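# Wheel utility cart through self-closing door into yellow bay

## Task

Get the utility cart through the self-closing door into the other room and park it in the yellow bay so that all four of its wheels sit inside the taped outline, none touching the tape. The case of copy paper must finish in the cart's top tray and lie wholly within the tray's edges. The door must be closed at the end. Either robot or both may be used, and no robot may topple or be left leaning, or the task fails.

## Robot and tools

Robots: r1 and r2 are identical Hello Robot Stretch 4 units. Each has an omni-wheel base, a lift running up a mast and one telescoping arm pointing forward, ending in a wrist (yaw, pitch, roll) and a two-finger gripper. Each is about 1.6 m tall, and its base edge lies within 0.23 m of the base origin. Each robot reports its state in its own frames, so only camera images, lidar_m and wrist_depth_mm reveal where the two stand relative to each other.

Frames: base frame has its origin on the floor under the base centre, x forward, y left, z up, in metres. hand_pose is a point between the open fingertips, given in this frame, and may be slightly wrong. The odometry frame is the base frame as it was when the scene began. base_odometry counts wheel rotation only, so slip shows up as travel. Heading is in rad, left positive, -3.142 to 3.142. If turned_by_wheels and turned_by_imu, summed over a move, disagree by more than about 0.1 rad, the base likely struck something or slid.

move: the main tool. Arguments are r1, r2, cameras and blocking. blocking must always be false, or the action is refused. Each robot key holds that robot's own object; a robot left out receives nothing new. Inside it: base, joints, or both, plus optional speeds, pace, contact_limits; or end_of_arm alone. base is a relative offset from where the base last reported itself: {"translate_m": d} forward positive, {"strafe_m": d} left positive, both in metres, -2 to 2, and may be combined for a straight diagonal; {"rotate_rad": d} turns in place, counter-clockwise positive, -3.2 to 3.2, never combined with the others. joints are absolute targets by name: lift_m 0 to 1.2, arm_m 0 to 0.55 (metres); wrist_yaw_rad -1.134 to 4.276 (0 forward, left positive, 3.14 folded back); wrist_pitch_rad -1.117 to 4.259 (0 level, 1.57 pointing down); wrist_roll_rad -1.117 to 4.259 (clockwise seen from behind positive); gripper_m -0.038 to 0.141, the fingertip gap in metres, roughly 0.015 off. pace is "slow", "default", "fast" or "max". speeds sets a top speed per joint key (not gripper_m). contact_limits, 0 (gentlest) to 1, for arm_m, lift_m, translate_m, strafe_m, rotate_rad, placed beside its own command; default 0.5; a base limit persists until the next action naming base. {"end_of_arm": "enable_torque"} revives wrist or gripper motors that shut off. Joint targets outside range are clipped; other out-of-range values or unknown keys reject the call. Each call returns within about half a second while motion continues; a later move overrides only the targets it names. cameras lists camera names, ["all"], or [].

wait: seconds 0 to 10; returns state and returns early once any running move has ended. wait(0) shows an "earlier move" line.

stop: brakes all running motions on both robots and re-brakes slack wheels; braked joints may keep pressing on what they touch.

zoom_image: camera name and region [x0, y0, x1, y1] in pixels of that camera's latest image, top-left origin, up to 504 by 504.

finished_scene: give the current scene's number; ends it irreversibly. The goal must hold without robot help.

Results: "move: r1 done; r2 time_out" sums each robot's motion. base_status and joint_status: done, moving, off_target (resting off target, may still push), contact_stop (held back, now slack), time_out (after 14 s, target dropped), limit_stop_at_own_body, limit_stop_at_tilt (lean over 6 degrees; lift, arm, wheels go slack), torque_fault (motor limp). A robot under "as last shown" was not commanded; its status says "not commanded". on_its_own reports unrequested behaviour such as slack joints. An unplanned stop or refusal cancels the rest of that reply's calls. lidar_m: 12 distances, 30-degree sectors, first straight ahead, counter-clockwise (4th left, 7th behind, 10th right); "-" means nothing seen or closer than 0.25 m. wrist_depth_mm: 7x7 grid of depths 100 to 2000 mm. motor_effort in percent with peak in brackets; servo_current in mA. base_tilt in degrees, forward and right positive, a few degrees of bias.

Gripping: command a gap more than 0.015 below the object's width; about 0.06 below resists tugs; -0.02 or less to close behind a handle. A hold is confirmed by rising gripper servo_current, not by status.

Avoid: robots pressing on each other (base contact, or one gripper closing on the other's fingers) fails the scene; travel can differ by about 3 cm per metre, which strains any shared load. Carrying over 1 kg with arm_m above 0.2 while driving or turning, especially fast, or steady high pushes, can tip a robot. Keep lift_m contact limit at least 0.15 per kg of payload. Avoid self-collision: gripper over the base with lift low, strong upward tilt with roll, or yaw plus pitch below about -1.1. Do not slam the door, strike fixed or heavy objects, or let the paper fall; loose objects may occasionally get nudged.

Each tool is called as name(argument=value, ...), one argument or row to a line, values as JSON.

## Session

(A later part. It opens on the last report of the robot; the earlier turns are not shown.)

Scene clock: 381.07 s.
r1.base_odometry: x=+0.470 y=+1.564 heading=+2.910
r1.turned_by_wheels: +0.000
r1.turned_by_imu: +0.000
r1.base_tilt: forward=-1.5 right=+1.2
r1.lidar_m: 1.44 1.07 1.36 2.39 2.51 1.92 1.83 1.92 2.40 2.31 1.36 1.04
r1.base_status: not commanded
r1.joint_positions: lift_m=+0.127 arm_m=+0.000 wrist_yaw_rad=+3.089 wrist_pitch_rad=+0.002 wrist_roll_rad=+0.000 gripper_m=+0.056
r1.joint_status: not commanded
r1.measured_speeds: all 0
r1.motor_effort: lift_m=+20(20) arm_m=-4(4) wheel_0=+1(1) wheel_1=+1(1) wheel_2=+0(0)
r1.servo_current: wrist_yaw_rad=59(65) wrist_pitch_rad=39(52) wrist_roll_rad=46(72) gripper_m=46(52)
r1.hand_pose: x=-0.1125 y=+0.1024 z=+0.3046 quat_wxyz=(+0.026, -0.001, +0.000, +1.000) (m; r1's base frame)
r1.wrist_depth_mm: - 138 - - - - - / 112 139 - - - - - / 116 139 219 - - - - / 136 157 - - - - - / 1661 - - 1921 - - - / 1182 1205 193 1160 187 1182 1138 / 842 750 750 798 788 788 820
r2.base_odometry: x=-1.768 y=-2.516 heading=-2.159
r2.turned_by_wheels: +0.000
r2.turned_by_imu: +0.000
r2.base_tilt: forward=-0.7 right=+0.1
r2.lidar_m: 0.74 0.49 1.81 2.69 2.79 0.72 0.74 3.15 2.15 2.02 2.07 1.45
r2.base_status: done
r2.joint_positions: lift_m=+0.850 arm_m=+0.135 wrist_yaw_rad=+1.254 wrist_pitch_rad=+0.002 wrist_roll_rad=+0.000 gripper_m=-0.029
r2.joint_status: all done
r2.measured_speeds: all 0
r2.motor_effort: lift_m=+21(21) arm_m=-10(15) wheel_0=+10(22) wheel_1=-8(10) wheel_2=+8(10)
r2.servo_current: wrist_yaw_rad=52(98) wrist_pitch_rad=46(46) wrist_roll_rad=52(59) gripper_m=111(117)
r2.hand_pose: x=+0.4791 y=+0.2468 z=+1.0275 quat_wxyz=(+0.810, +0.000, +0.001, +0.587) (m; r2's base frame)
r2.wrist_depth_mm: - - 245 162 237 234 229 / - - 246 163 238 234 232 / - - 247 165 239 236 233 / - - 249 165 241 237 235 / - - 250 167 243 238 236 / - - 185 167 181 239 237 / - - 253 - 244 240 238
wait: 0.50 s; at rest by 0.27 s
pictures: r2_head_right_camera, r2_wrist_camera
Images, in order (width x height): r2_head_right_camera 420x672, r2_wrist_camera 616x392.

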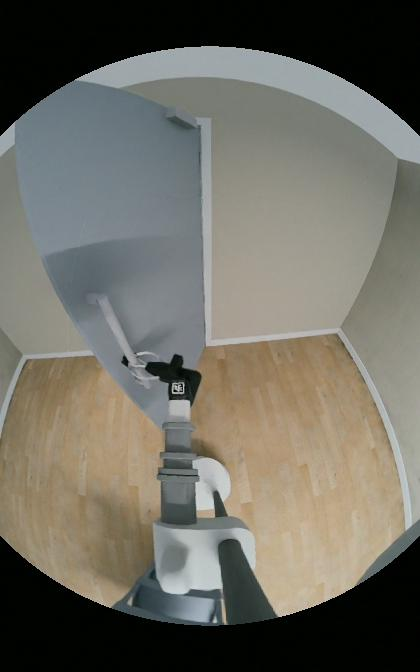

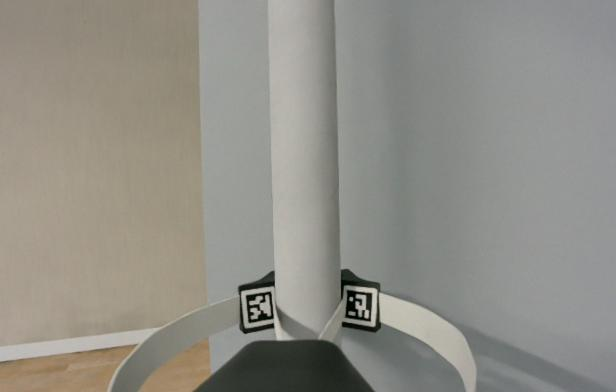

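move(
  blocking=false,
  r2={"base":{"strafe_m":-0.32,"translate_m":-0.03},"joints":{"wrist_yaw_rad":1.53,"arm_m":0.185},"speeds":{"wrist_yaw_rad":0.08,"arm_m":0.016},"pace":"slow"},
)

wait(
  seconds=5,
)

wait(
  seconds=0.5,
  cameras=["all"],
)

Scene clock: 387.00 s.
move: r2 moving
r1: as last shown
r1.base_tilt: forward=-1.6 right=+1.3
r1.lidar_m: 1.42 1.06 1.35 2.39 2.48 1.92 1.84 1.94 2.41 2.30 1.35 1.05
r1.motor_effort: lift_m=+20(20) arm_m=-4(4) wheel_0=+0(1) wheel_1=+1(1) wheel_2=+0(0)
r1.servo_current: wrist_yaw_rad=46(52) wrist_pitch_rad=52(52) wrist_roll_rad=52(65) gripper_m=39(46)
r1.wrist_depth_mm: - 138 - - - - - / 112 139 - - - - - / 116 139 218 - - - - / 136 157 - - - - - / 1618 - - 1921 - - - / 1182 1229 193 1182 187 1138 1138 / 842 750 759 798 788 778 820
r2.base_odometry: x=-1.779 y=-2.507 heading=-2.158
r2.turned_by_wheels: +0.001
r2.turned_by_imu: +0.002
r2.base_tilt: forward=-0.6 right=+0.0
r2.lidar_m: 0.72 0.48 1.83 2.73 2.78 0.73 0.74 3.11 2.15 1.99 2.06 1.45
r2.base_status: translate_m moving; strafe_m moving
r2.joint_positions: lift_m=+0.850 arm_m=+0.143 wrist_yaw_rad=+1.290 wrist_pitch_rad=+0.002 wrist_roll_rad=+0.000 gripper_m=-0.029
r2.joint_status: arm_m moving; wrist_yaw_rad moving
r2.measured_speeds: translate_m=-0.005 strafe_m=-0.053 rotate_rad=-0.001 lift_m=+0.000 arm_m=+0.016 wrist_yaw_rad=+0.087 wrist_pitch_rad=+0.000 wrist_roll_rad=+0.000
r2.motor_effort: lift_m=+21(21) arm_m=+3(6) wheel_0=+11(19) wheel_1=-11(11) wheel_2=+14(14)
r2.servo_current: wrist_yaw_rad=65(98) wrist_pitch_rad=39(46) wrist_roll_rad=46(59) gripper_m=104(117)
r2.hand_pose: x=+0.4776 y=+0.2528 z=+1.0275 quat_wxyz=(+0.799, +0.000, +0.001, +0.601) (m; r2's base frame)
r2.wrist_depth_mm: - - 247 162 236 229 226 / - - 248 163 236 231 228 / - - 251 164 238 233 229 / - - 251 165 240 234 230 / - - 253 167 240 235 231 / - - 184 166 180 236 233 / - - 255 - 242 237 234
pictures: none

Scene clock: 390.90 s.
earlier move: r2 done
r1.base_odometry: x=+0.470 y=+1.564 heading=+2.910
r1.turned_by_wheels: +0.000
r1.turned_by_imu: +0.000
r1.base_tilt: forward=-1.6 right=+1.3
r1.lidar_m: 1.67 1.08 1.33 2.39 2.48 1.95 1.84 1.91 2.37 2.28 1.36 1.05
r1.base_status: not commanded
r1.joint_positions: lift_m=+0.127 arm_m=+0.000 wrist_yaw_rad=+3.089 wrist_pitch_rad=+0.002 wrist_roll_rad=+0.000 gripper_m=+0.056
r1.joint_status: not commanded
r1.measured_speeds: all 0
r1.motor_effort: lift_m=+20(20) arm_m=-4(4) wheel_0=+0(1) wheel_1=+1(2) wheel_2=+0(0)
r1.servo_current: wrist_yaw_rad=72(72) wrist_pitch_rad=52(52) wrist_roll_rad=46(65) gripper_m=39(52)
r1.hand_pose: x=-0.1125 y=+0.1024 z=+0.3046 quat_wxyz=(+0.026, -0.001, +0.000, +1.000) (m; r1's base frame)
r1.wrist_depth_mm: - 138 - - - - - / 112 138 - - - - - / 116 139 219 - - - - / 136 157 - - - - - / 1661 - - 1921 - - - / 1182 1182 194 1205 188 1160 1160 / 854 750 759 809 788 778 820
r2.base_odometry: x=-2.018 y=-2.314 heading=-2.158
r2.turned_by_wheels: +0.000
r2.turned_by_imu: +0.005
r2.base_tilt: forward=-0.7 right=+0.1
r2.lidar_m: 1.10 0.47 1.89 3.02 0.93 0.76 - 2.61 1.82 1.70 1.75 1.50
r2.base_status: done
r2.joint_positions: lift_m=+0.850 arm_m=+0.185 wrist_yaw_rad=+1.526 wrist_pitch_rad=+0.002 wrist_roll_rad=+0.000 gripper_m=-0.029
r2.joint_status: all done
r2.measured_speeds: all 0
r2.motor_effort: lift_m=+21(21) arm_m=+5(12) wheel_0=+10(21) wheel_1=-5(11) wheel_2=+13(16)
r2.servo_current: wrist_yaw_rad=59(98) wrist_pitch_rad=39(46) wrist_roll_rad=39(59) gripper_m=111(117)
r2.hand_pose: x=+0.4562 y=+0.2841 z=+1.0275 quat_wxyz=(+0.723, -0.001, +0.001, +0.691) (m; r2's base frame)
r2.wrist_depth_mm: - - 243 162 238 236 233 / - - 245 163 239 237 235 / - - 247 165 242 239 236 / - - 248 164 242 239 237 / - - 248 165 244 241 238 / - - 185 167 181 242 240 / - - 252 - 246 243 241
wait: 3.90 of 5 s (r2 has come to rest)
pictures: none

Scene clock: 391.40 s.
r1.base_odometry: x=+0.470 y=+1.564 heading=+2.910
r1.turned_by_wheels: +0.000
r1.turned_by_imu: +0.000
r1.base_tilt: forward=-1.6 right=+1.3
r1.lidar_m: 1.70 1.09 1.32 2.40 2.50 1.93 1.82 1.91 2.36 2.31 1.36 1.04
r1.base_status: not commanded
r1.joint_positions: lift_m=+0.127 arm_m=+0.000 wrist_yaw_rad=+3.089 wrist_pitch_rad=+0.002 wrist_roll_rad=+0.000 gripper_m=+0.056
r1.joint_status: not commanded
r1.measured_speeds: all 0
r1.motor_effort: lift_m=+20(20) arm_m=-4(4) wheel_0=+1(1) wheel_1=+1(2) wheel_2=+0(0)
r1.servo_current: wrist_yaw_rad=65(72) wrist_pitch_rad=39(52) wrist_roll_rad=52(65) gripper_m=46(52)
r1.hand_pose: x=-0.1125 y=+0.1024 z=+0.3046 quat_wxyz=(+0.026, -0.001, +0.000, +1.000) (m; r1's base frame)
r1.wrist_depth_mm: - 138 - - - - - / 112 139 - - - - - / 116 139 220 - - - - / 136 157 - - - - - / 1661 - - 1921 - - - / 1182 1205 194 1205 187 1160 1138 / 842 750 759 788 798 768 820
r2.base_odometry: x=-2.018 y=-2.314 heading=-2.158
r2.turned_by_wheels: +0.000
r2.turned_by_imu: +0.000
r2.base_tilt: forward=-0.7 right=+0.0
r2.lidar_m: 1.07 0.48 1.92 3.04 0.96 0.79 - 2.66 1.81 1.71 1.75 1.50
r2.base_status: done
r2.joint_positions: lift_m=+0.850 arm_m=+0.185 wrist_yaw_rad=+1.526 wrist_pitch_rad=+0.002 wrist_roll_rad=+0.000 gripper_m=-0.029
r2.joint_status: all done
r2.measured_speeds: all 0
r2.motor_effort: lift_m=+21(21) arm_m=+5(12) wheel_0=+10(21) wheel_1=-5(11) wheel_2=+12(16)
r2.servo_current: wrist_yaw_rad=46(98) wrist_pitch_rad=46(46) wrist_roll_rad=46(59) gripper_m=111(117)
r2.hand_pose: x=+0.4562 y=+0.2841 z=+1.0275 quat_wxyz=(+0.723, -0.001, +0.001, +0.691) (m; r2's base frame)
r2.wrist_depth_mm: - - 243 162 237 235 234 / - - 244 163 239 237 236 / - - 246 165 240 238 236 / - - 247 164 243 240 236 / - - 249 165 243 240 239 / - - 185 166 181 242 240 / - - 251 - 246 242 241
wait: 0.50 s; at rest by 0.27 s
pictures: r1_head_camera, r1_head_left_camera, r1_head_right_camera, r1_wrist_camera, r2_head_camera, r2_head_left_camera, r2_head_right_camera, r2_wrist_camera
Images, in order (width x height): r1_head_camera 420x560, r1_head_left_camera 420x672, r1_head_right_camera 420x672, r1_wrist_camera 616x392, r2_head_camera 420x560, r2_head_left_camera 420x672, r2_head_right_camera 420x672, r2_wrist_camera 616x392.

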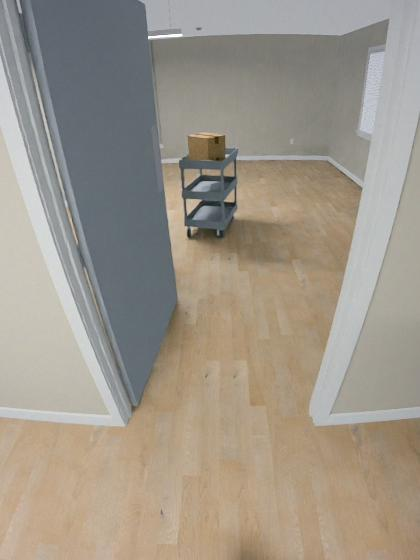

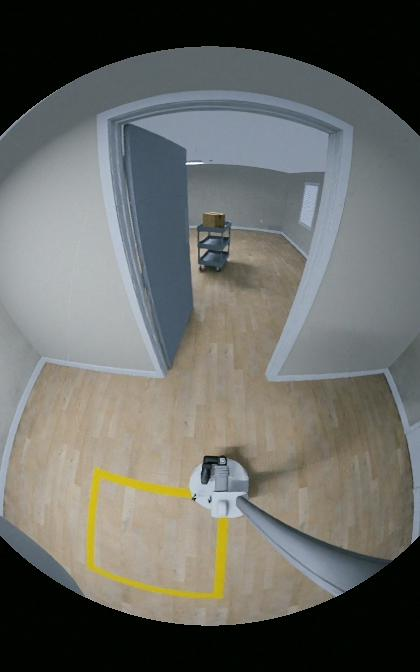

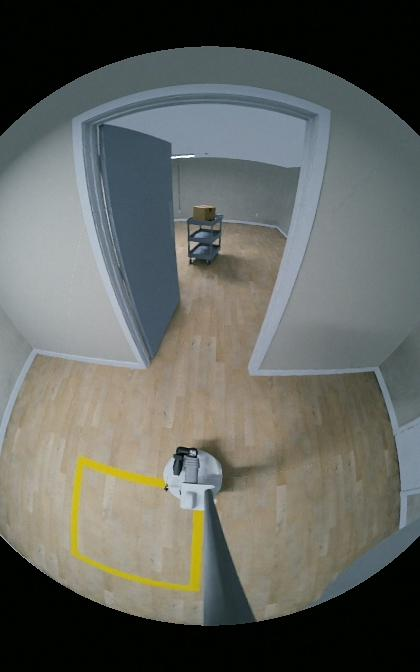

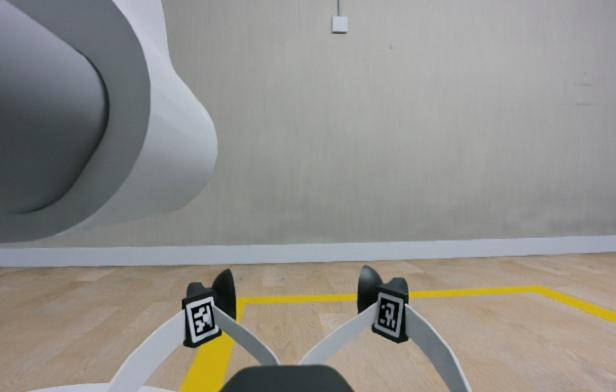

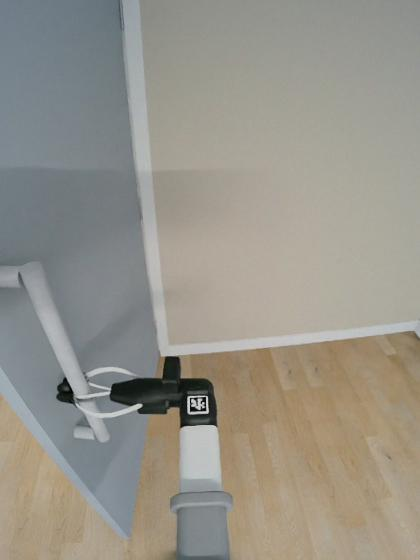

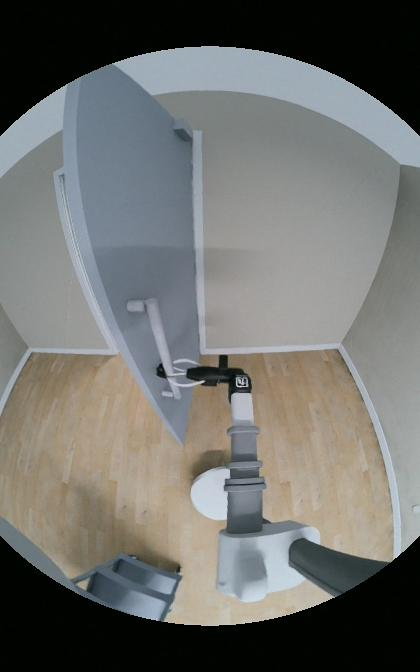

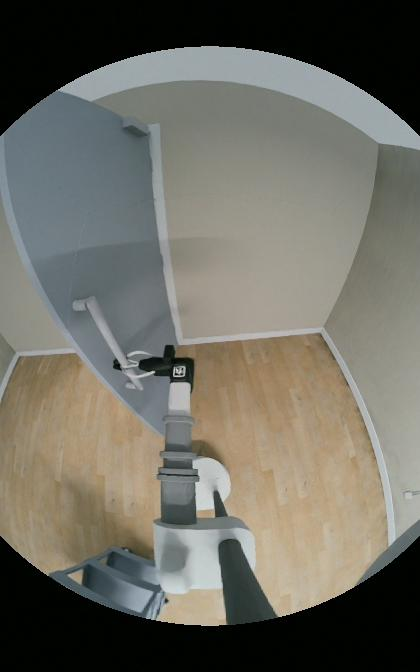

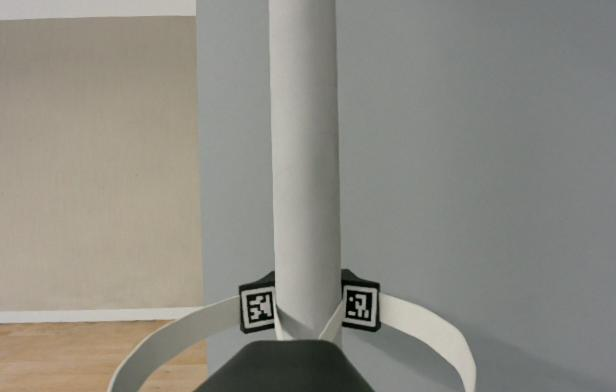

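move(
  blocking=false,
  r1={"base":{"strafe_m":-0.06,"translate_m":0.5}},
  r2={"base":{"strafe_m":-0.165,"translate_m":0.03},"joints":{"wrist_yaw_rad":1.68,"arm_m":0.205},"speeds":{"wrist_yaw_rad":0.08,"arm_m":0.016},"pace":"slow"},
)

wait(
  seconds=4,
)

wait(
  seconds=1.5,
  cameras=["r1_head_camera","r1_head_left_camera","r1_head_right_camera","r2_head_right_camera","r2_wrist_camera"],
)

Scene clock: 404.00 s.
move: r1 moving; r2 moving
r1.base_odometry: x=+0.441 y=+1.575 heading=+2.910
r1.turned_by_wheels: +0.000
r1.turned_by_imu: +0.000
r1.base_tilt: forward=-1.6 right=+1.3
r1.lidar_m: 1.67 1.06 1.28 2.40 2.48 1.93 1.87 1.97 2.40 2.31 1.31 1.02
r1.base_status: translate_m moving; strafe_m moving
r1.joint_positions: lift_m=+0.127 arm_m=+0.000 wrist_yaw_rad=+3.089 wrist_pitch_rad=+0.002 wrist_roll_rad=+0.000 gripper_m=+0.056
r1.joint_status: not commanded
r1.measured_speeds: translate_m=+0.120 strafe_m=-0.014 rotate_rad=+0.003 lift_m=+0.000 arm_m=+0.000 wrist_yaw_rad=+0.000 wrist_pitch_rad=+0.000 wrist_roll_rad=+0.000
r1.motor_effort: lift_m=+20(20) arm_m=-4(4) wheel_0=+5(10) wheel_1=+5(7) wheel_2=-8(9)
r1.servo_current: wrist_yaw_rad=46(65) wrist_pitch_rad=46(46) wrist_roll_rad=52(65) gripper_m=33(46)
r1.hand_pose: x=-0.1125 y=+0.1024 z=+0.3046 quat_wxyz=(+0.026, -0.001, +0.000, +1.000) (m; r1's base frame)
r1.wrist_depth_mm: - 138 - - - - - / 112 138 - - - - - / 116 139 216 - - - - / 137 156 - - - - - / 1661 - 1661 - - - - / 1205 1182 194 1182 187 1138 1138 / 854 759 768 788 788 778 820
r2.base_odometry: x=-2.030 y=-2.309 heading=-2.157
r2.turned_by_wheels: +0.000
r2.turned_by_imu: +0.001
r2.base_tilt: forward=-0.6 right=+0.1
r2.lidar_m: 1.08 0.50 1.89 3.04 0.94 0.77 1.44 2.61 1.83 1.71 1.75 1.50
r2.base_status: translate_m moving; strafe_m moving
r2.joint_positions: lift_m=+0.850 arm_m=+0.193 wrist_yaw_rad=+1.559 wrist_pitch_rad=+0.002 wrist_roll_rad=+0.000 gripper_m=-0.029
r2.joint_status: arm_m moving; wrist_yaw_rad moving
r2.measured_speeds: translate_m=+0.009 strafe_m=-0.050 rotate_rad=+0.000 lift_m=+0.000 arm_m=+0.016 wrist_yaw_rad=+0.085 wrist_pitch_rad=+0.000 wrist_roll_rad=+0.000
r2.motor_effort: lift_m=+21(21) arm_m=+4(10) wheel_0=+14(21) wheel_1=-8(9) wheel_2=+2(10)
r2.servo_current: wrist_yaw_rad=39(91) wrist_pitch_rad=39(46) wrist_roll_rad=39(59) gripper_m=111(117)
r2.hand_pose: x=+0.4542 y=+0.2874 z=+1.0275 quat_wxyz=(+0.711, -0.001, +0.001, +0.703) (m; r2's base frame)
r2.wrist_depth_mm: - - 244 163 237 234 230 / - - 247 163 238 234 230 / - - 250 165 239 235 232 / - - 250 165 241 236 234 / - - 251 167 243 238 236 / - - 184 166 181 238 236 / - - 254 - 244 238 239
pictures: none

Scene clock: 406.40 s.
earlier move: r1 moving; r2 done
r1.base_odometry: x=-0.003 y=+1.737 heading=+2.910
r1.turned_by_wheels: +0.000
r1.turned_by_imu: +0.000
r1.base_tilt: forward=-1.6 right=+1.3
r1.lidar_m: 2.57 0.78 0.72 1.78 2.55 2.45 2.35 2.48 2.35 1.79 0.61 0.60
r1.base_status: translate_m moving; strafe_m moving
r1.joint_positions: lift_m=+0.127 arm_m=+0.000 wrist_yaw_rad=+3.089 wrist_pitch_rad=+0.002 wrist_roll_rad=+0.000 gripper_m=+0.056
r1.joint_status: not commanded
r1.measured_speeds: all 0
r1.motor_effort: lift_m=+20(20) arm_m=-4(4) wheel_0=+1(10) wheel_1=+2(7) wheel_2=-1(11)
r1.servo_current: wrist_yaw_rad=59(72) wrist_pitch_rad=33(52) wrist_roll_rad=33(72) gripper_m=33(46)
r1.hand_pose: x=-0.1125 y=+0.1024 z=+0.3046 quat_wxyz=(+0.026, -0.001, +0.000, +1.000) (m; r1's base frame)
r1.wrist_depth_mm: 136 138 - - - - - / 112 138 - - - - - / 116 139 270 - - - - / 137 159 - - - - - / 1921 - - - - - - / 1182 1182 194 1182 187 1160 1138 / 831 759 759 798 809 741 820
r2.base_odometry: x=-2.171 y=-2.248 heading=-2.158
r2.turned_by_wheels: +0.000
r2.turned_by_imu: +0.002
r2.base_tilt: forward=-0.7 right=+0.1
r2.lidar_m: 1.37 0.45 1.95 3.20 1.01 0.84 - 2.39 1.65 1.54 1.59 1.48
r2.base_status: done
r2.joint_positions: lift_m=+0.850 arm_m=+0.205 wrist_yaw_rad=+1.673 wrist_pitch_rad=+0.002 wrist_roll_rad=+0.000 gripper_m=-0.029
r2.joint_status: all done
r2.measured_speeds: all 0
r2.motor_effort: lift_m=+21(21) arm_m=+5(11) wheel_0=+12(21) wheel_1=-6(9) wheel_2=-1(10)
r2.servo_current: wrist_yaw_rad=59(91) wrist_pitch_rad=46(46) wrist_roll_rad=46(59) gripper_m=111(117)
r2.hand_pose: x=+0.4334 y=+0.2958 z=+1.0275 quat_wxyz=(+0.670, -0.001, +0.001, +0.742) (m; r2's base frame)
r2.wrist_depth_mm: - - 242 163 238 236 236 / - - 244 163 240 238 237 / - - 246 164 241 239 236 / - - 247 165 243 239 239 / - - 249 167 244 242 240 / - - 185 166 181 243 241 / - - 251 - 246 244 242
wait: 2.40 of 4 s (r2 has come to rest)
pictures: none

Scene clock: 406.67 s.
earlier move: r1 done
r1.base_odometry: x=-0.003 y=+1.737 heading=+2.910
r1.turned_by_wheels: +0.000
r1.turned_by_imu: +0.000
r1.base_tilt: forward=-1.6 right=+1.3
r1.lidar_m: 2.60 0.80 0.74 1.76 2.55 2.44 2.33 2.47 2.33 1.82 0.60 0.60
r1.base_status: done
r1.joint_positions: lift_m=+0.127 arm_m=+0.000 wrist_yaw_rad=+3.089 wrist_pitch_rad=+0.002 wrist_roll_rad=+0.000 gripper_m=+0.056
r1.joint_status: not commanded
r1.measured_speeds: all 0
r1.motor_effort: lift_m=+20(20) arm_m=-4(4) wheel_0=+1(10) wheel_1=+2(7) wheel_2=+0(11)
r1.servo_current: wrist_yaw_rad=33(72) wrist_pitch_rad=39(52) wrist_roll_rad=39(72) gripper_m=46(46)
r1.hand_pose: x=-0.1125 y=+0.1024 z=+0.3046 quat_wxyz=(+0.026, -0.001, +0.000, +1.000) (m; r1's base frame)
r1.wrist_depth_mm: 136 138 - - - - - / 113 139 - - - - - / 116 140 270 - - - - / 137 159 - - - - - / 1863 - - - - - - / 1205 1182 194 1205 187 1138 1138 / 842 759 750 809 788 741 820
r2.base_odometry: x=-2.171 y=-2.248 heading=-2.158
r2.turned_by_wheels: +0.000
r2.turned_by_imu: +0.000
r2.base_tilt: forward=-0.7 right=+0.0
r2.lidar_m: 1.38 0.46 1.94 3.18 1.01 0.87 - 2.42 1.66 1.54 1.59 1.48
r2.base_status: done
r2.joint_positions: lift_m=+0.850 arm_m=+0.205 wrist_yaw_rad=+1.673 wrist_pitch_rad=+0.002 wrist_roll_rad=+0.000 gripper_m=-0.029
r2.joint_status: all done
r2.measured_speeds: all 0
r2.motor_effort: lift_m=+21(21) arm_m=+6(11) wheel_0=+12(21) wheel_1=-6(9) wheel_2=-1(10)
r2.servo_current: wrist_yaw_rad=46(91) wrist_pitch_rad=39(46) wrist_roll_rad=59(59) gripper_m=111(117)
r2.hand_pose: x=+0.4334 y=+0.2958 z=+1.0275 quat_wxyz=(+0.670, -0.001, +0.001, +0.742) (m; r2's base frame)
r2.wrist_depth_mm: - - 243 162 237 238 235 / - - 245 163 239 237 236 / - - 246 164 242 239 237 / - - 247 165 243 240 239 / - - 249 167 244 242 239 / - - 185 166 182 243 241 / - - 251 - 246 243 243
wait: 0.27 of 1.5 s (r1 has come to rest)
pictures: r1_head_camera, r1_head_left_camera, r1_head_right_camera, r2_head_right_camera, r2_wrist_camera
Images, in order (width x height): r1_head_camera 420x560, r1_head_left_camera 420x672, r1_head_right_camera 420x672, r2_head_right_camera 420x672, r2_wrist_camera 616x392.

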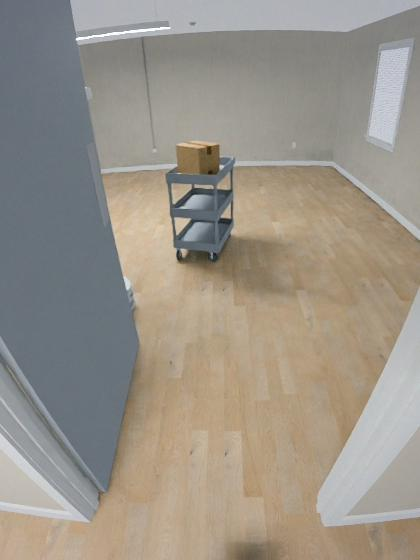

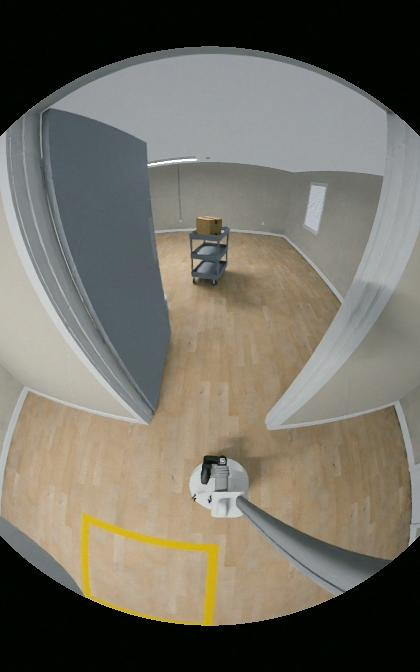

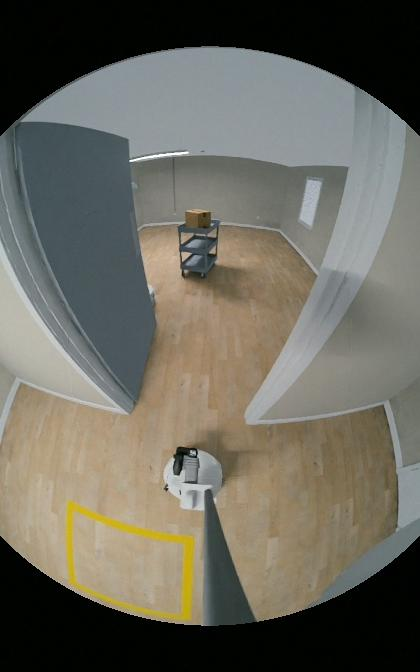

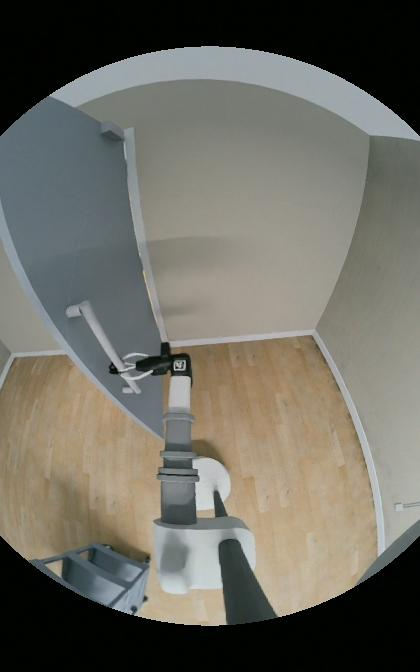

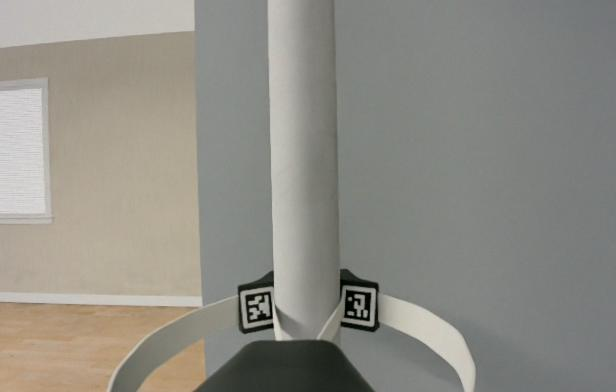

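move(
  blocking=false,
  r1={"base":{"strafe_m":0.05,"translate_m":1.1}},
)

wait(
  seconds=6,
  cameras=["r1_head_camera","r1_head_left_camera","r2_head_left_camera"],
)

Scene clock: 413.07 s.
move: r1 moving
r1.base_odometry: x=-0.033 y=+1.743 heading=+2.910
r1.turned_by_wheels: +0.000
r1.turned_by_imu: +0.000
r1.base_tilt: forward=-1.6 right=+1.3
r1.lidar_m: 2.57 0.79 0.71 1.65 2.55 2.45 2.38 2.49 2.34 1.67 0.57 0.58
r1.base_status: translate_m moving; strafe_m moving
r1.joint_positions: lift_m=+0.127 arm_m=+0.000 wrist_yaw_rad=+3.089 wrist_pitch_rad=+0.002 wrist_roll_rad=+0.000 gripper_m=+0.056
r1.joint_status: not commanded
r1.measured_speeds: translate_m=+0.122 strafe_m=+0.006 rotate_rad=+0.002 lift_m=+0.000 arm_m=+0.000 wrist_yaw_rad=+0.000 wrist_pitch_rad=+0.000 wrist_roll_rad=+0.000
r1.motor_effort: lift_m=+20(20) arm_m=-4(4) wheel_0=+5(7) wheel_1=+6(7) wheel_2=-7(10)
r1.servo_current: wrist_yaw_rad=52(72) wrist_pitch_rad=39(46) wrist_roll_rad=33(52) gripper_m=33(46)
r1.hand_pose: x=-0.1125 y=+0.1024 z=+0.3046 quat_wxyz=(+0.026, -0.001, +0.000, +1.000) (m; r1's base frame)
r1.wrist_depth_mm: - 138 - - - - - / 111 139 - - - - - / 116 139 255 - - - - / 137 157 - - - - - / 1983 - - - - - - / 1182 1182 193 1205 187 1160 1138 / 854 750 759 798 750 732 831
r2: as last shown
r2.base_tilt: forward=-0.6 right=+0.1
r2.lidar_m: 1.39 0.47 1.96 3.21 1.00 0.87 - 2.35 1.63 1.55 1.59 1.47
r2.motor_effort: lift_m=+21(21) arm_m=+6(6) wheel_0=+11(12) wheel_1=-6(6) wheel_2=-1(1)
r2.servo_current: wrist_yaw_rad=59(65) wrist_pitch_rad=33(46) wrist_roll_rad=46(59) gripper_m=104(117)
r2.wrist_depth_mm: - - 243 162 238 236 235 / - - 244 163 240 237 236 / - - 246 164 241 239 236 / - - 247 165 242 241 238 / - - 248 167 244 242 241 / - - 185 166 181 244 240 / - - 252 - 246 244 243
pictures: none

Scene clock: 417.73 s.
earlier move: r1 done
r1.base_odometry: x=-1.085 y=+1.940 heading=+2.910
r1.turned_by_wheels: +0.000
r1.turned_by_imu: +0.000
r1.base_tilt: forward=-1.6 right=+1.2
r1.lidar_m: 1.49 0.99 0.52 0.48 0.51 0.73 3.51 0.67 0.72 2.01 2.41 3.28
r1.base_status: done
r1.joint_positions: lift_m=+0.127 arm_m=+0.000 wrist_yaw_rad=+3.089 wrist_pitch_rad=+0.002 wrist_roll_rad=+0.000 gripper_m=+0.056
r1.joint_status: not commanded
r1.measured_speeds: all 0
r1.motor_effort: lift_m=+20(20) arm_m=-4(4) wheel_0=+2(8) wheel_1=+1(8) wheel_2=+1(10)
r1.servo_current: wrist_yaw_rad=46(78) wrist_pitch_rad=33(52) wrist_roll_rad=46(65) gripper_m=33(52)
r1.hand_pose: x=-0.1125 y=+0.1024 z=+0.3046 quat_wxyz=(+0.026, -0.001, +0.000, +1.000) (m; r1's base frame)
r1.wrist_depth_mm: 136 138 - - - - 539 / 113 139 - - - - 564 / 117 139 273 - - - 539 / 137 161 - - - - 544 / 1983 - - - - 1808 549 / 1160 1182 193 1182 187 1138 544 / 831 750 759 798 798 707 544
r2.base_odometry: x=-2.171 y=-2.248 heading=-2.158
r2.turned_by_wheels: +0.000
r2.turned_by_imu: +0.001
r2.base_tilt: forward=-0.7 right=+0.0
r2.lidar_m: 1.38 0.48 1.02 3.21 1.00 0.86 - 2.37 1.66 1.53 1.60 1.46
r2.base_status: not commanded
r2.joint_positions: lift_m=+0.850 arm_m=+0.205 wrist_yaw_rad=+1.673 wrist_pitch_rad=+0.002 wrist_roll_rad=+0.000 gripper_m=-0.029
r2.joint_status: not commanded
r2.measured_speeds: all 0
r2.motor_effort: lift_m=+21(21) arm_m=+5(6) wheel_0=+11(12) wheel_1=-6(6) wheel_2=-1(1)
r2.servo_current: wrist_yaw_rad=65(78) wrist_pitch_rad=39(46) wrist_roll_rad=39(59) gripper_m=117(124)
r2.hand_pose: x=+0.4334 y=+0.2958 z=+1.0275 quat_wxyz=(+0.670, -0.001, +0.001, +0.742) (m; r2's base frame)
r2.wrist_depth_mm: - - 242 163 238 236 234 / - - 245 163 240 237 236 / - - 245 164 241 239 237 / - - 247 164 243 240 239 / - - 250 167 243 242 240 / - - 186 166 181 243 240 / - - 250 - 247 243 243
wait: 4.67 of 6 s (r1 has come to rest)
pictures: r1_head_camera, r1_head_left_camera, r2_head_left_camera
Images, in order (width x height): r1_head_camera 420x560, r1_head_left_camera 420x672, r2_head_left_camera 420x672.

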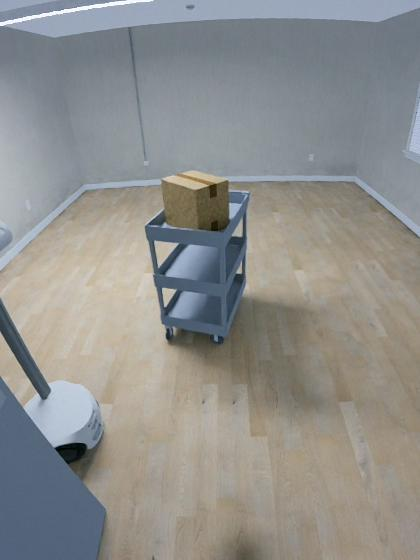

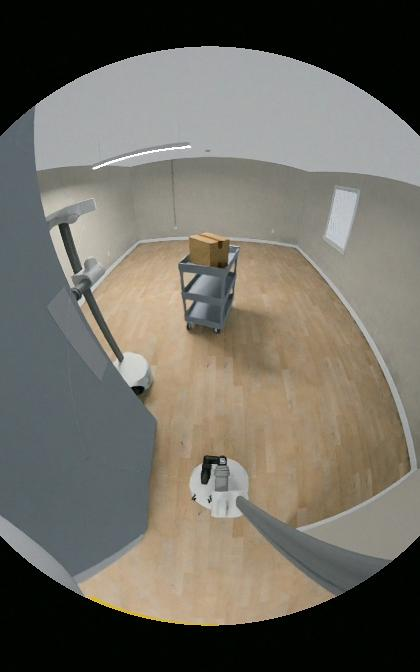

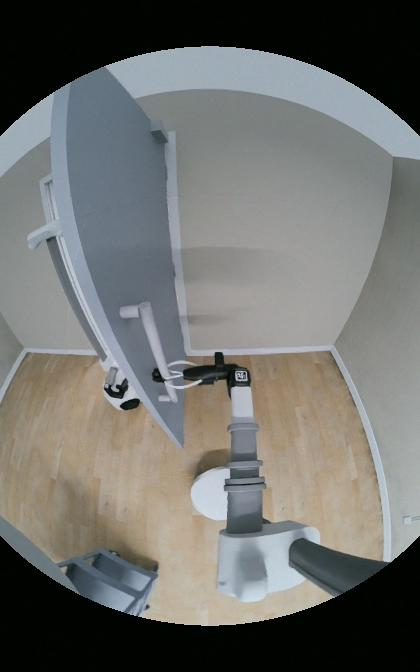

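zoom_image(
  camera="r1_head_camera",
  region=[130, 150, 270, 350],
)

move(
  blocking=false,
  r1={"base":{"strafe_m":-0.75,"translate_m":0.5},"pace":"fast"},
)

wait(
  seconds=5,
  cameras=["r1_head_camera","r1_head_left_camera"],
)

zoom_image(
  camera="r1_head_left_camera",
  region=[100, 180, 250, 400],
)

move(
  blocking=false,
  r1={"base":{"translate_m":1.9},"pace":"fast"},
)

wait(
  seconds=3,
  cameras=["r1_head_left_camera"],
)

wait(
  seconds=4,
  cameras=["r1_head_camera","r1_head_left_camera"],
)

Scaled by 2.520 from the camera's 420x560 image, which has a finer 600x800 frame.

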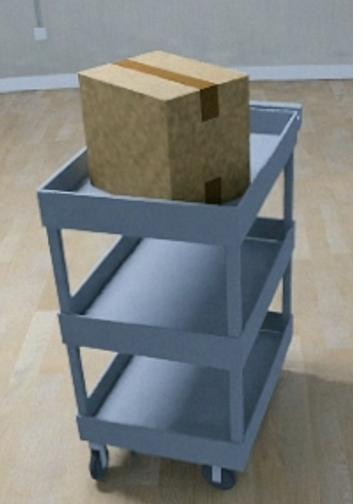

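Scene clock: 428.03 s.
move: r1 moving
r1.base_odometry: x=-1.102 y=+1.988 heading=+2.910
r1.turned_by_wheels: +0.000
r1.turned_by_imu: +0.000
r1.base_tilt: forward=-1.6 right=+1.3
r1.lidar_m: 1.49 1.04 0.59 0.53 0.57 0.81 3.53 0.67 0.77 2.14 2.36 3.19
r1.base_status: translate_m moving; strafe_m moving
r1.joint_positions: lift_m=+0.127 arm_m=+0.000 wrist_yaw_rad=+3.089 wrist_pitch_rad=+0.002 wrist_roll_rad=+0.000 gripper_m=+0.056
r1.joint_status: not commanded
r1.measured_speeds: translate_m=+0.106 strafe_m=-0.163 rotate_rad=-0.002 lift_m=+0.000 arm_m=+0.000 wrist_yaw_rad=+0.000 wrist_pitch_rad=+0.000 wrist_roll_rad=+0.000
r1.motor_effort: lift_m=+20(20) arm_m=-4(4) wheel_0=+12(13) wheel_1=-7(8) wheel_2=-9(9)
r1.servo_current: wrist_yaw_rad=46(65) wrist_pitch_rad=46(46) wrist_roll_rad=59(78) gripper_m=39(46)
r1.hand_pose: x=-0.1125 y=+0.1024 z=+0.3046 quat_wxyz=(+0.026, -0.001, +0.000, +1.000) (m; r1's base frame)
r1.wrist_depth_mm: 136 138 - - - - - / 113 139 - - - - - / 117 140 273 - - - 564 / 137 161 - - - - 647 / 1863 - - - - - 647 / 1182 1182 194 1205 187 1160 - / 842 759 759 798 778 750 -
r2: as last shown
r2.turned_by_imu: +0.000
r2.lidar_m: 1.37 0.45 1.03 3.18 1.01 0.86 - 2.38 1.64 1.52 1.58 1.48
r2.motor_effort: lift_m=+21(21) arm_m=+6(6) wheel_0=+12(12) wheel_1=-6(6) wheel_2=-1(1)
r2.servo_current: wrist_yaw_rad=52(65) wrist_pitch_rad=39(46) wrist_roll_rad=46(65) gripper_m=111(117)
r2.wrist_depth_mm: - - 242 162 238 237 235 / - - 244 163 239 237 236 / - - 245 164 241 239 237 / - - 246 164 243 241 238 / - - 249 167 244 242 240 / - - 185 166 181 244 241 / - - 250 - 246 243 241
pictures: none

Scene clock: 431.07 s.
earlier move: r1 done
r1.base_odometry: x=-1.399 y=+2.785 heading=+2.910
r1.turned_by_wheels: +0.000
r1.turned_by_imu: -0.003
r1.base_tilt: forward=-1.6 right=+1.2
r1.lidar_m: 4.79 1.24 1.45 1.26 1.31 1.03 0.98 1.03 1.43 1.56 1.64 2.23
r1.base_status: done
r1.joint_positions: lift_m=+0.127 arm_m=+0.000 wrist_yaw_rad=+3.089 wrist_pitch_rad=+0.002 wrist_roll_rad=+0.000 gripper_m=+0.056
r1.joint_status: not commanded
r1.measured_speeds: all 0
r1.motor_effort: lift_m=+20(20) arm_m=-4(4) wheel_0=+1(16) wheel_1=+0(8) wheel_2=+2(9)
r1.servo_current: wrist_yaw_rad=46(65) wrist_pitch_rad=46(52) wrist_roll_rad=46(78) gripper_m=46(52)
r1.hand_pose: x=-0.1125 y=+0.1024 z=+0.3046 quat_wxyz=(+0.026, -0.001, +0.000, +1.000) (m; r1's base frame)
r1.wrist_depth_mm: 136 138 - - - - - / 113 139 - - - - - / 117 139 226 - - - - / 137 160 - - - - - / - - - - - - - / - - 191 1060 187 1160 1138 / 842 750 750 798 809 788 820
r2.base_odometry: x=-2.171 y=-2.248 heading=-2.158
r2.turned_by_wheels: +0.000
r2.turned_by_imu: +0.000
r2.base_tilt: forward=-0.7 right=+0.0
r2.lidar_m: 1.38 0.46 1.50 1.45 1.01 0.83 - 2.37 1.68 1.52 1.59 1.50
r2.base_status: not commanded
r2.joint_positions: lift_m=+0.850 arm_m=+0.205 wrist_yaw_rad=+1.673 wrist_pitch_rad=+0.002 wrist_roll_rad=+0.000 gripper_m=-0.029
r2.joint_status: not commanded
r2.measured_speeds: all 0
r2.motor_effort: lift_m=+21(21) arm_m=+6(6) wheel_0=+12(12) wheel_1=-6(6) wheel_2=-1(1)
r2.servo_current: wrist_yaw_rad=59(72) wrist_pitch_rad=39(52) wrist_roll_rad=52(65) gripper_m=111(117)
r2.hand_pose: x=+0.4334 y=+0.2958 z=+1.0275 quat_wxyz=(+0.670, -0.001, +0.001, +0.742) (m; r2's base frame)
r2.wrist_depth_mm: - - 242 163 238 236 236 / - - 244 163 240 238 236 / - - 245 165 241 239 237 / - - 247 165 242 241 239 / - - 247 167 244 241 240 / - - 185 166 181 243 241 / - - 251 - 245 243 243
wait: 3.03 of 5 s (r1 has come to rest)
pictures: r1_head_camera, r1_head_left_camera
Images, in order (width x height): r1_head_camera 420x560, r1_head_left_camera 420x672.

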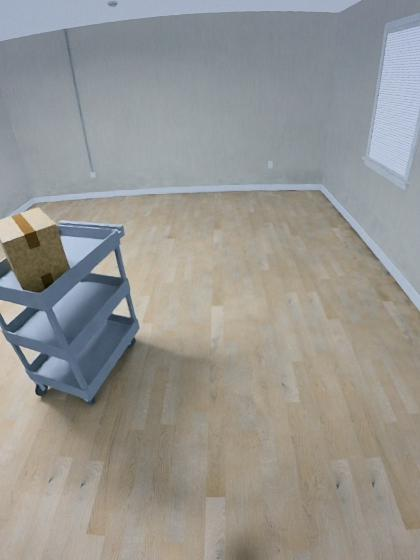

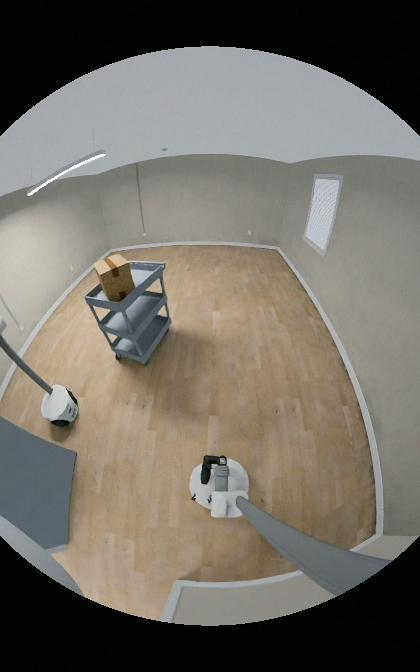

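Scaled by 2.291 from the camera's 420x672 image, which has a finer 600x960 frame.

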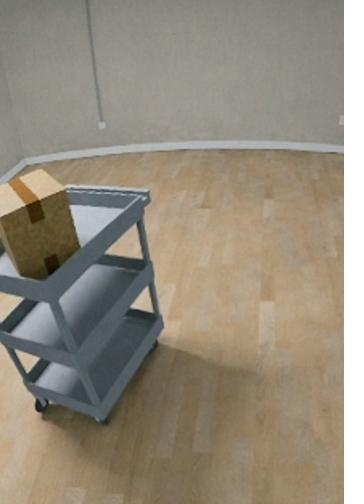

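Scene clock: 431.57 s.
move: r1 moving
r1.base_odometry: x=-1.448 y=+2.797 heading=+2.911
r1.turned_by_wheels: +0.000
r1.turned_by_imu: +0.000
r1.base_tilt: forward=-1.6 right=+1.3
r1.lidar_m: 4.73 1.20 1.47 1.28 1.31 1.08 1.03 1.09 1.51 1.56 1.62 2.22
r1.base_status: translate_m moving
r1.joint_positions: lift_m=+0.127 arm_m=+0.000 wrist_yaw_rad=+3.089 wrist_pitch_rad=+0.002 wrist_roll_rad=+0.000 gripper_m=+0.056
r1.joint_status: not commanded
r1.measured_speeds: translate_m=+0.196 strafe_m=+0.000 rotate_rad=+0.002 lift_m=+0.000 arm_m=+0.000 wrist_yaw_rad=+0.000 wrist_pitch_rad=+0.000 wrist_roll_rad=+0.000
r1.motor_effort: lift_m=+20(20) arm_m=-4(4) wheel_0=+8(9) wheel_1=+7(9) wheel_2=-11(12)
r1.servo_current: wrist_yaw_rad=52(52) wrist_pitch_rad=46(46) wrist_roll_rad=59(72) gripper_m=46(46)
r1.hand_pose: x=-0.1125 y=+0.1024 z=+0.3046 quat_wxyz=(+0.026, -0.001, +0.000, +1.000) (m; r1's base frame)
r1.wrist_depth_mm: - 137 - - - - - / - 137 - - - - - / 110 138 206 - - - - / 125 139 238 - - - - / - - - - - - - / 1060 1078 190 1098 188 1160 1160 / 854 750 768 788 788 768 820
r2: as last shown
r2.base_tilt: forward=-0.6 right=+0.1
r2.lidar_m: 1.39 0.43 1.59 1.44 1.00 0.86 - 2.38 1.66 1.54 1.61 1.46
r2.servo_current: wrist_yaw_rad=39(65) wrist_pitch_rad=39(46) wrist_roll_rad=52(52) gripper_m=111(117)
r2.wrist_depth_mm: - - 243 162 237 237 235 / - - 244 163 240 237 236 / - - 246 164 240 238 237 / - - 248 165 242 240 238 / - - 249 167 244 241 239 / - - 185 166 181 243 241 / - - 252 - 246 244 242
pictures: none

Scene clock: 434.57 s.
earlier move: r1 moving
r1.base_odometry: x=-2.569 y=+3.060 heading=+2.911
r1.turned_by_wheels: +0.000
r1.turned_by_imu: +0.000
r1.base_tilt: forward=-1.6 right=+1.3
r1.lidar_m: 3.58 3.75 0.63 0.64 1.58 1.80 2.16 2.26 1.63 1.54 1.61 2.16
r1.base_status: translate_m moving
r1.joint_positions: lift_m=+0.127 arm_m=+0.000 wrist_yaw_rad=+3.089 wrist_pitch_rad=+0.002 wrist_roll_rad=+0.000 gripper_m=+0.056
r1.joint_status: not commanded
r1.measured_speeds: translate_m=+0.401 strafe_m=+0.000 rotate_rad=-0.003 lift_m=+0.000 arm_m=+0.000 wrist_yaw_rad=+0.000 wrist_pitch_rad=+0.000 wrist_roll_rad=+0.000
r1.motor_effort: lift_m=+20(20) arm_m=-4(4) wheel_0=+4(10) wheel_1=+4(9) wheel_2=-6(14)
r1.servo_current: wrist_yaw_rad=46(65) wrist_pitch_rad=52(52) wrist_roll_rad=52(72) gripper_m=39(52)
r1.hand_pose: x=-0.1125 y=+0.1024 z=+0.3046 quat_wxyz=(+0.026, -0.001, +0.000, +1.000) (m; r1's base frame)
r1.wrist_depth_mm: - 137 - - - - - / - 137 - - - - - / 110 138 212 - - - - / 124 139 - - - - - / 1708 - - - - - - / 1182 1182 194 1182 187 1182 1138 / 854 759 759 798 788 778 820
r2.base_odometry: x=-2.171 y=-2.248 heading=-2.158
r2.turned_by_wheels: +0.000
r2.turned_by_imu: +0.000
r2.base_tilt: forward=-0.6 right=+0.0
r2.lidar_m: 1.38 0.47 1.94 3.18 0.99 0.85 - 2.37 1.65 1.54 1.57 1.48
r2.base_status: not commanded
r2.joint_positions: lift_m=+0.850 arm_m=+0.205 wrist_yaw_rad=+1.673 wrist_pitch_rad=+0.002 wrist_roll_rad=+0.000 gripper_m=-0.029
r2.joint_status: not commanded
r2.measured_speeds: all 0
r2.motor_effort: lift_m=+21(21) arm_m=+6(6) wheel_0=+12(12) wheel_1=-6(6) wheel_2=-1(1)
r2.servo_current: wrist_yaw_rad=46(72) wrist_pitch_rad=46(46) wrist_roll_rad=39(65) gripper_m=111(117)
r2.hand_pose: x=+0.4334 y=+0.2958 z=+1.0275 quat_wxyz=(+0.670, -0.001, +0.001, +0.742) (m; r2's base frame)
r2.wrist_depth_mm: - - 243 162 238 237 235 / - - 244 163 240 238 236 / - - 245 164 241 239 237 / - - 246 164 243 240 239 / - - 249 167 244 243 240 / - - 185 166 181 244 240 / 1661 1708 251 - 246 244 242
wait: 3.00 s; no rest
pictures: r1_head_left_camera
Images, in order (width x height): r1_head_left_camera 420x672.

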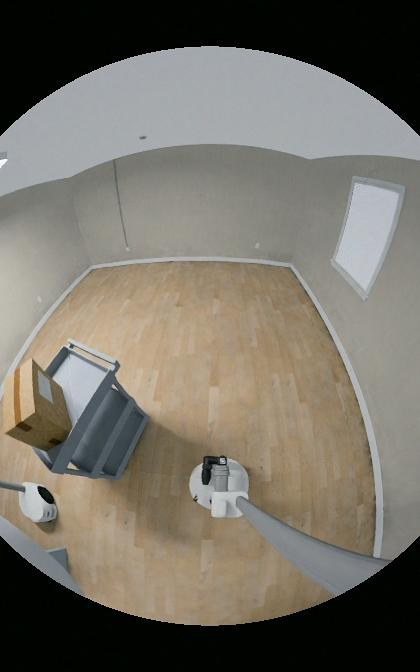

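Scene clock: 437.10 s.
earlier move: r1 done
r1.base_odometry: x=-3.249 y=+3.220 heading=+2.911
r1.turned_by_wheels: +0.000
r1.turned_by_imu: +0.001
r1.base_tilt: forward=-1.6 right=+1.3
r1.lidar_m: 2.90 3.03 3.30 0.72 0.60 0.98 2.90 2.22 1.62 1.54 1.63 2.17
r1.base_status: done
r1.joint_positions: lift_m=+0.127 arm_m=+0.000 wrist_yaw_rad=+3.089 wrist_pitch_rad=+0.002 wrist_roll_rad=+0.000 gripper_m=+0.056
r1.joint_status: not commanded
r1.measured_speeds: all 0
r1.motor_effort: lift_m=+20(20) arm_m=-4(4) wheel_0=+0(10) wheel_1=+0(9) wheel_2=+2(14)
r1.servo_current: wrist_yaw_rad=46(65) wrist_pitch_rad=33(52) wrist_roll_rad=52(72) gripper_m=39(52)
r1.hand_pose: x=-0.1125 y=+0.1024 z=+0.3046 quat_wxyz=(+0.026, -0.001, +0.000, +1.000) (m; r1's base frame)
r1.wrist_depth_mm: 136 138 - - - - - / 114 139 - - - - - / 117 140 273 - - - - / 137 161 - - - - - / 1921 - - - - - 1661 / 1182 1205 193 1182 187 1160 960 / 842 759 750 798 788 768 809
r2.base_odometry: x=-2.171 y=-2.248 heading=-2.158
r2.turned_by_wheels: +0.000
r2.turned_by_imu: +0.000
r2.base_tilt: forward=-0.7 right=+0.1
r2.lidar_m: 1.38 0.47 1.94 3.20 1.02 0.86 - 2.38 1.64 1.54 1.59 1.48
r2.base_status: not commanded
r2.joint_positions: lift_m=+0.850 arm_m=+0.205 wrist_yaw_rad=+1.673 wrist_pitch_rad=+0.002 wrist_roll_rad=+0.000 gripper_m=-0.029
r2.joint_status: not commanded
r2.measured_speeds: all 0
r2.motor_effort: lift_m=+21(21) arm_m=+5(6) wheel_0=+12(12) wheel_1=-5(6) wheel_2=-1(1)
r2.servo_current: wrist_yaw_rad=52(72) wrist_pitch_rad=46(46) wrist_roll_rad=46(65) gripper_m=104(117)
r2.hand_pose: x=+0.4334 y=+0.2958 z=+1.0275 quat_wxyz=(+0.670, -0.001, +0.001, +0.742) (m; r2's base frame)
r2.wrist_depth_mm: - - 242 162 238 237 236 / - - 245 163 239 237 236 / - - 245 165 241 239 237 / - - 247 165 243 239 239 / - - 247 167 244 242 240 / - - 185 166 181 243 241 / - - 251 - 246 243 242
wait: 2.53 of 4 s (r1 has come to rest)
pictures: r1_head_camera, r1_head_left_camera
Images, in order (width x height): r1_head_camera 420x560, r1_head_left_camera 420x672.

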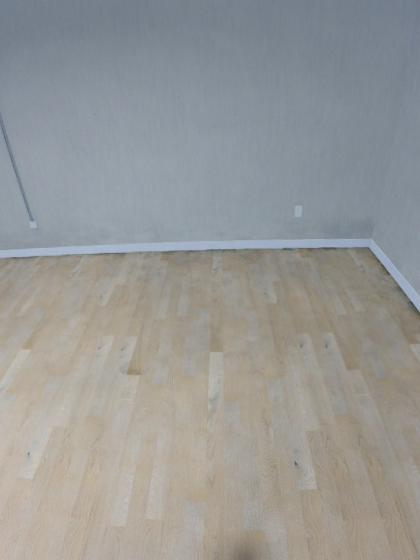

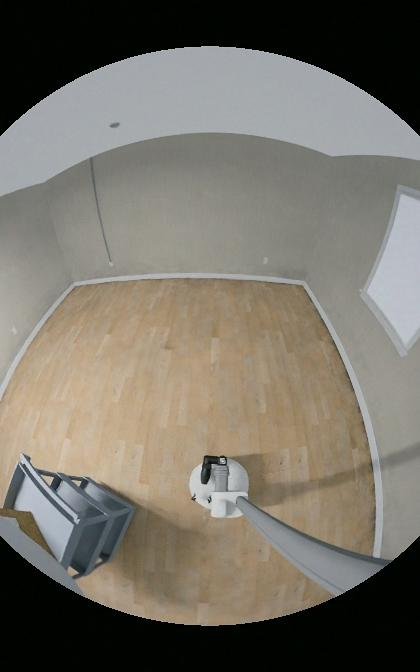

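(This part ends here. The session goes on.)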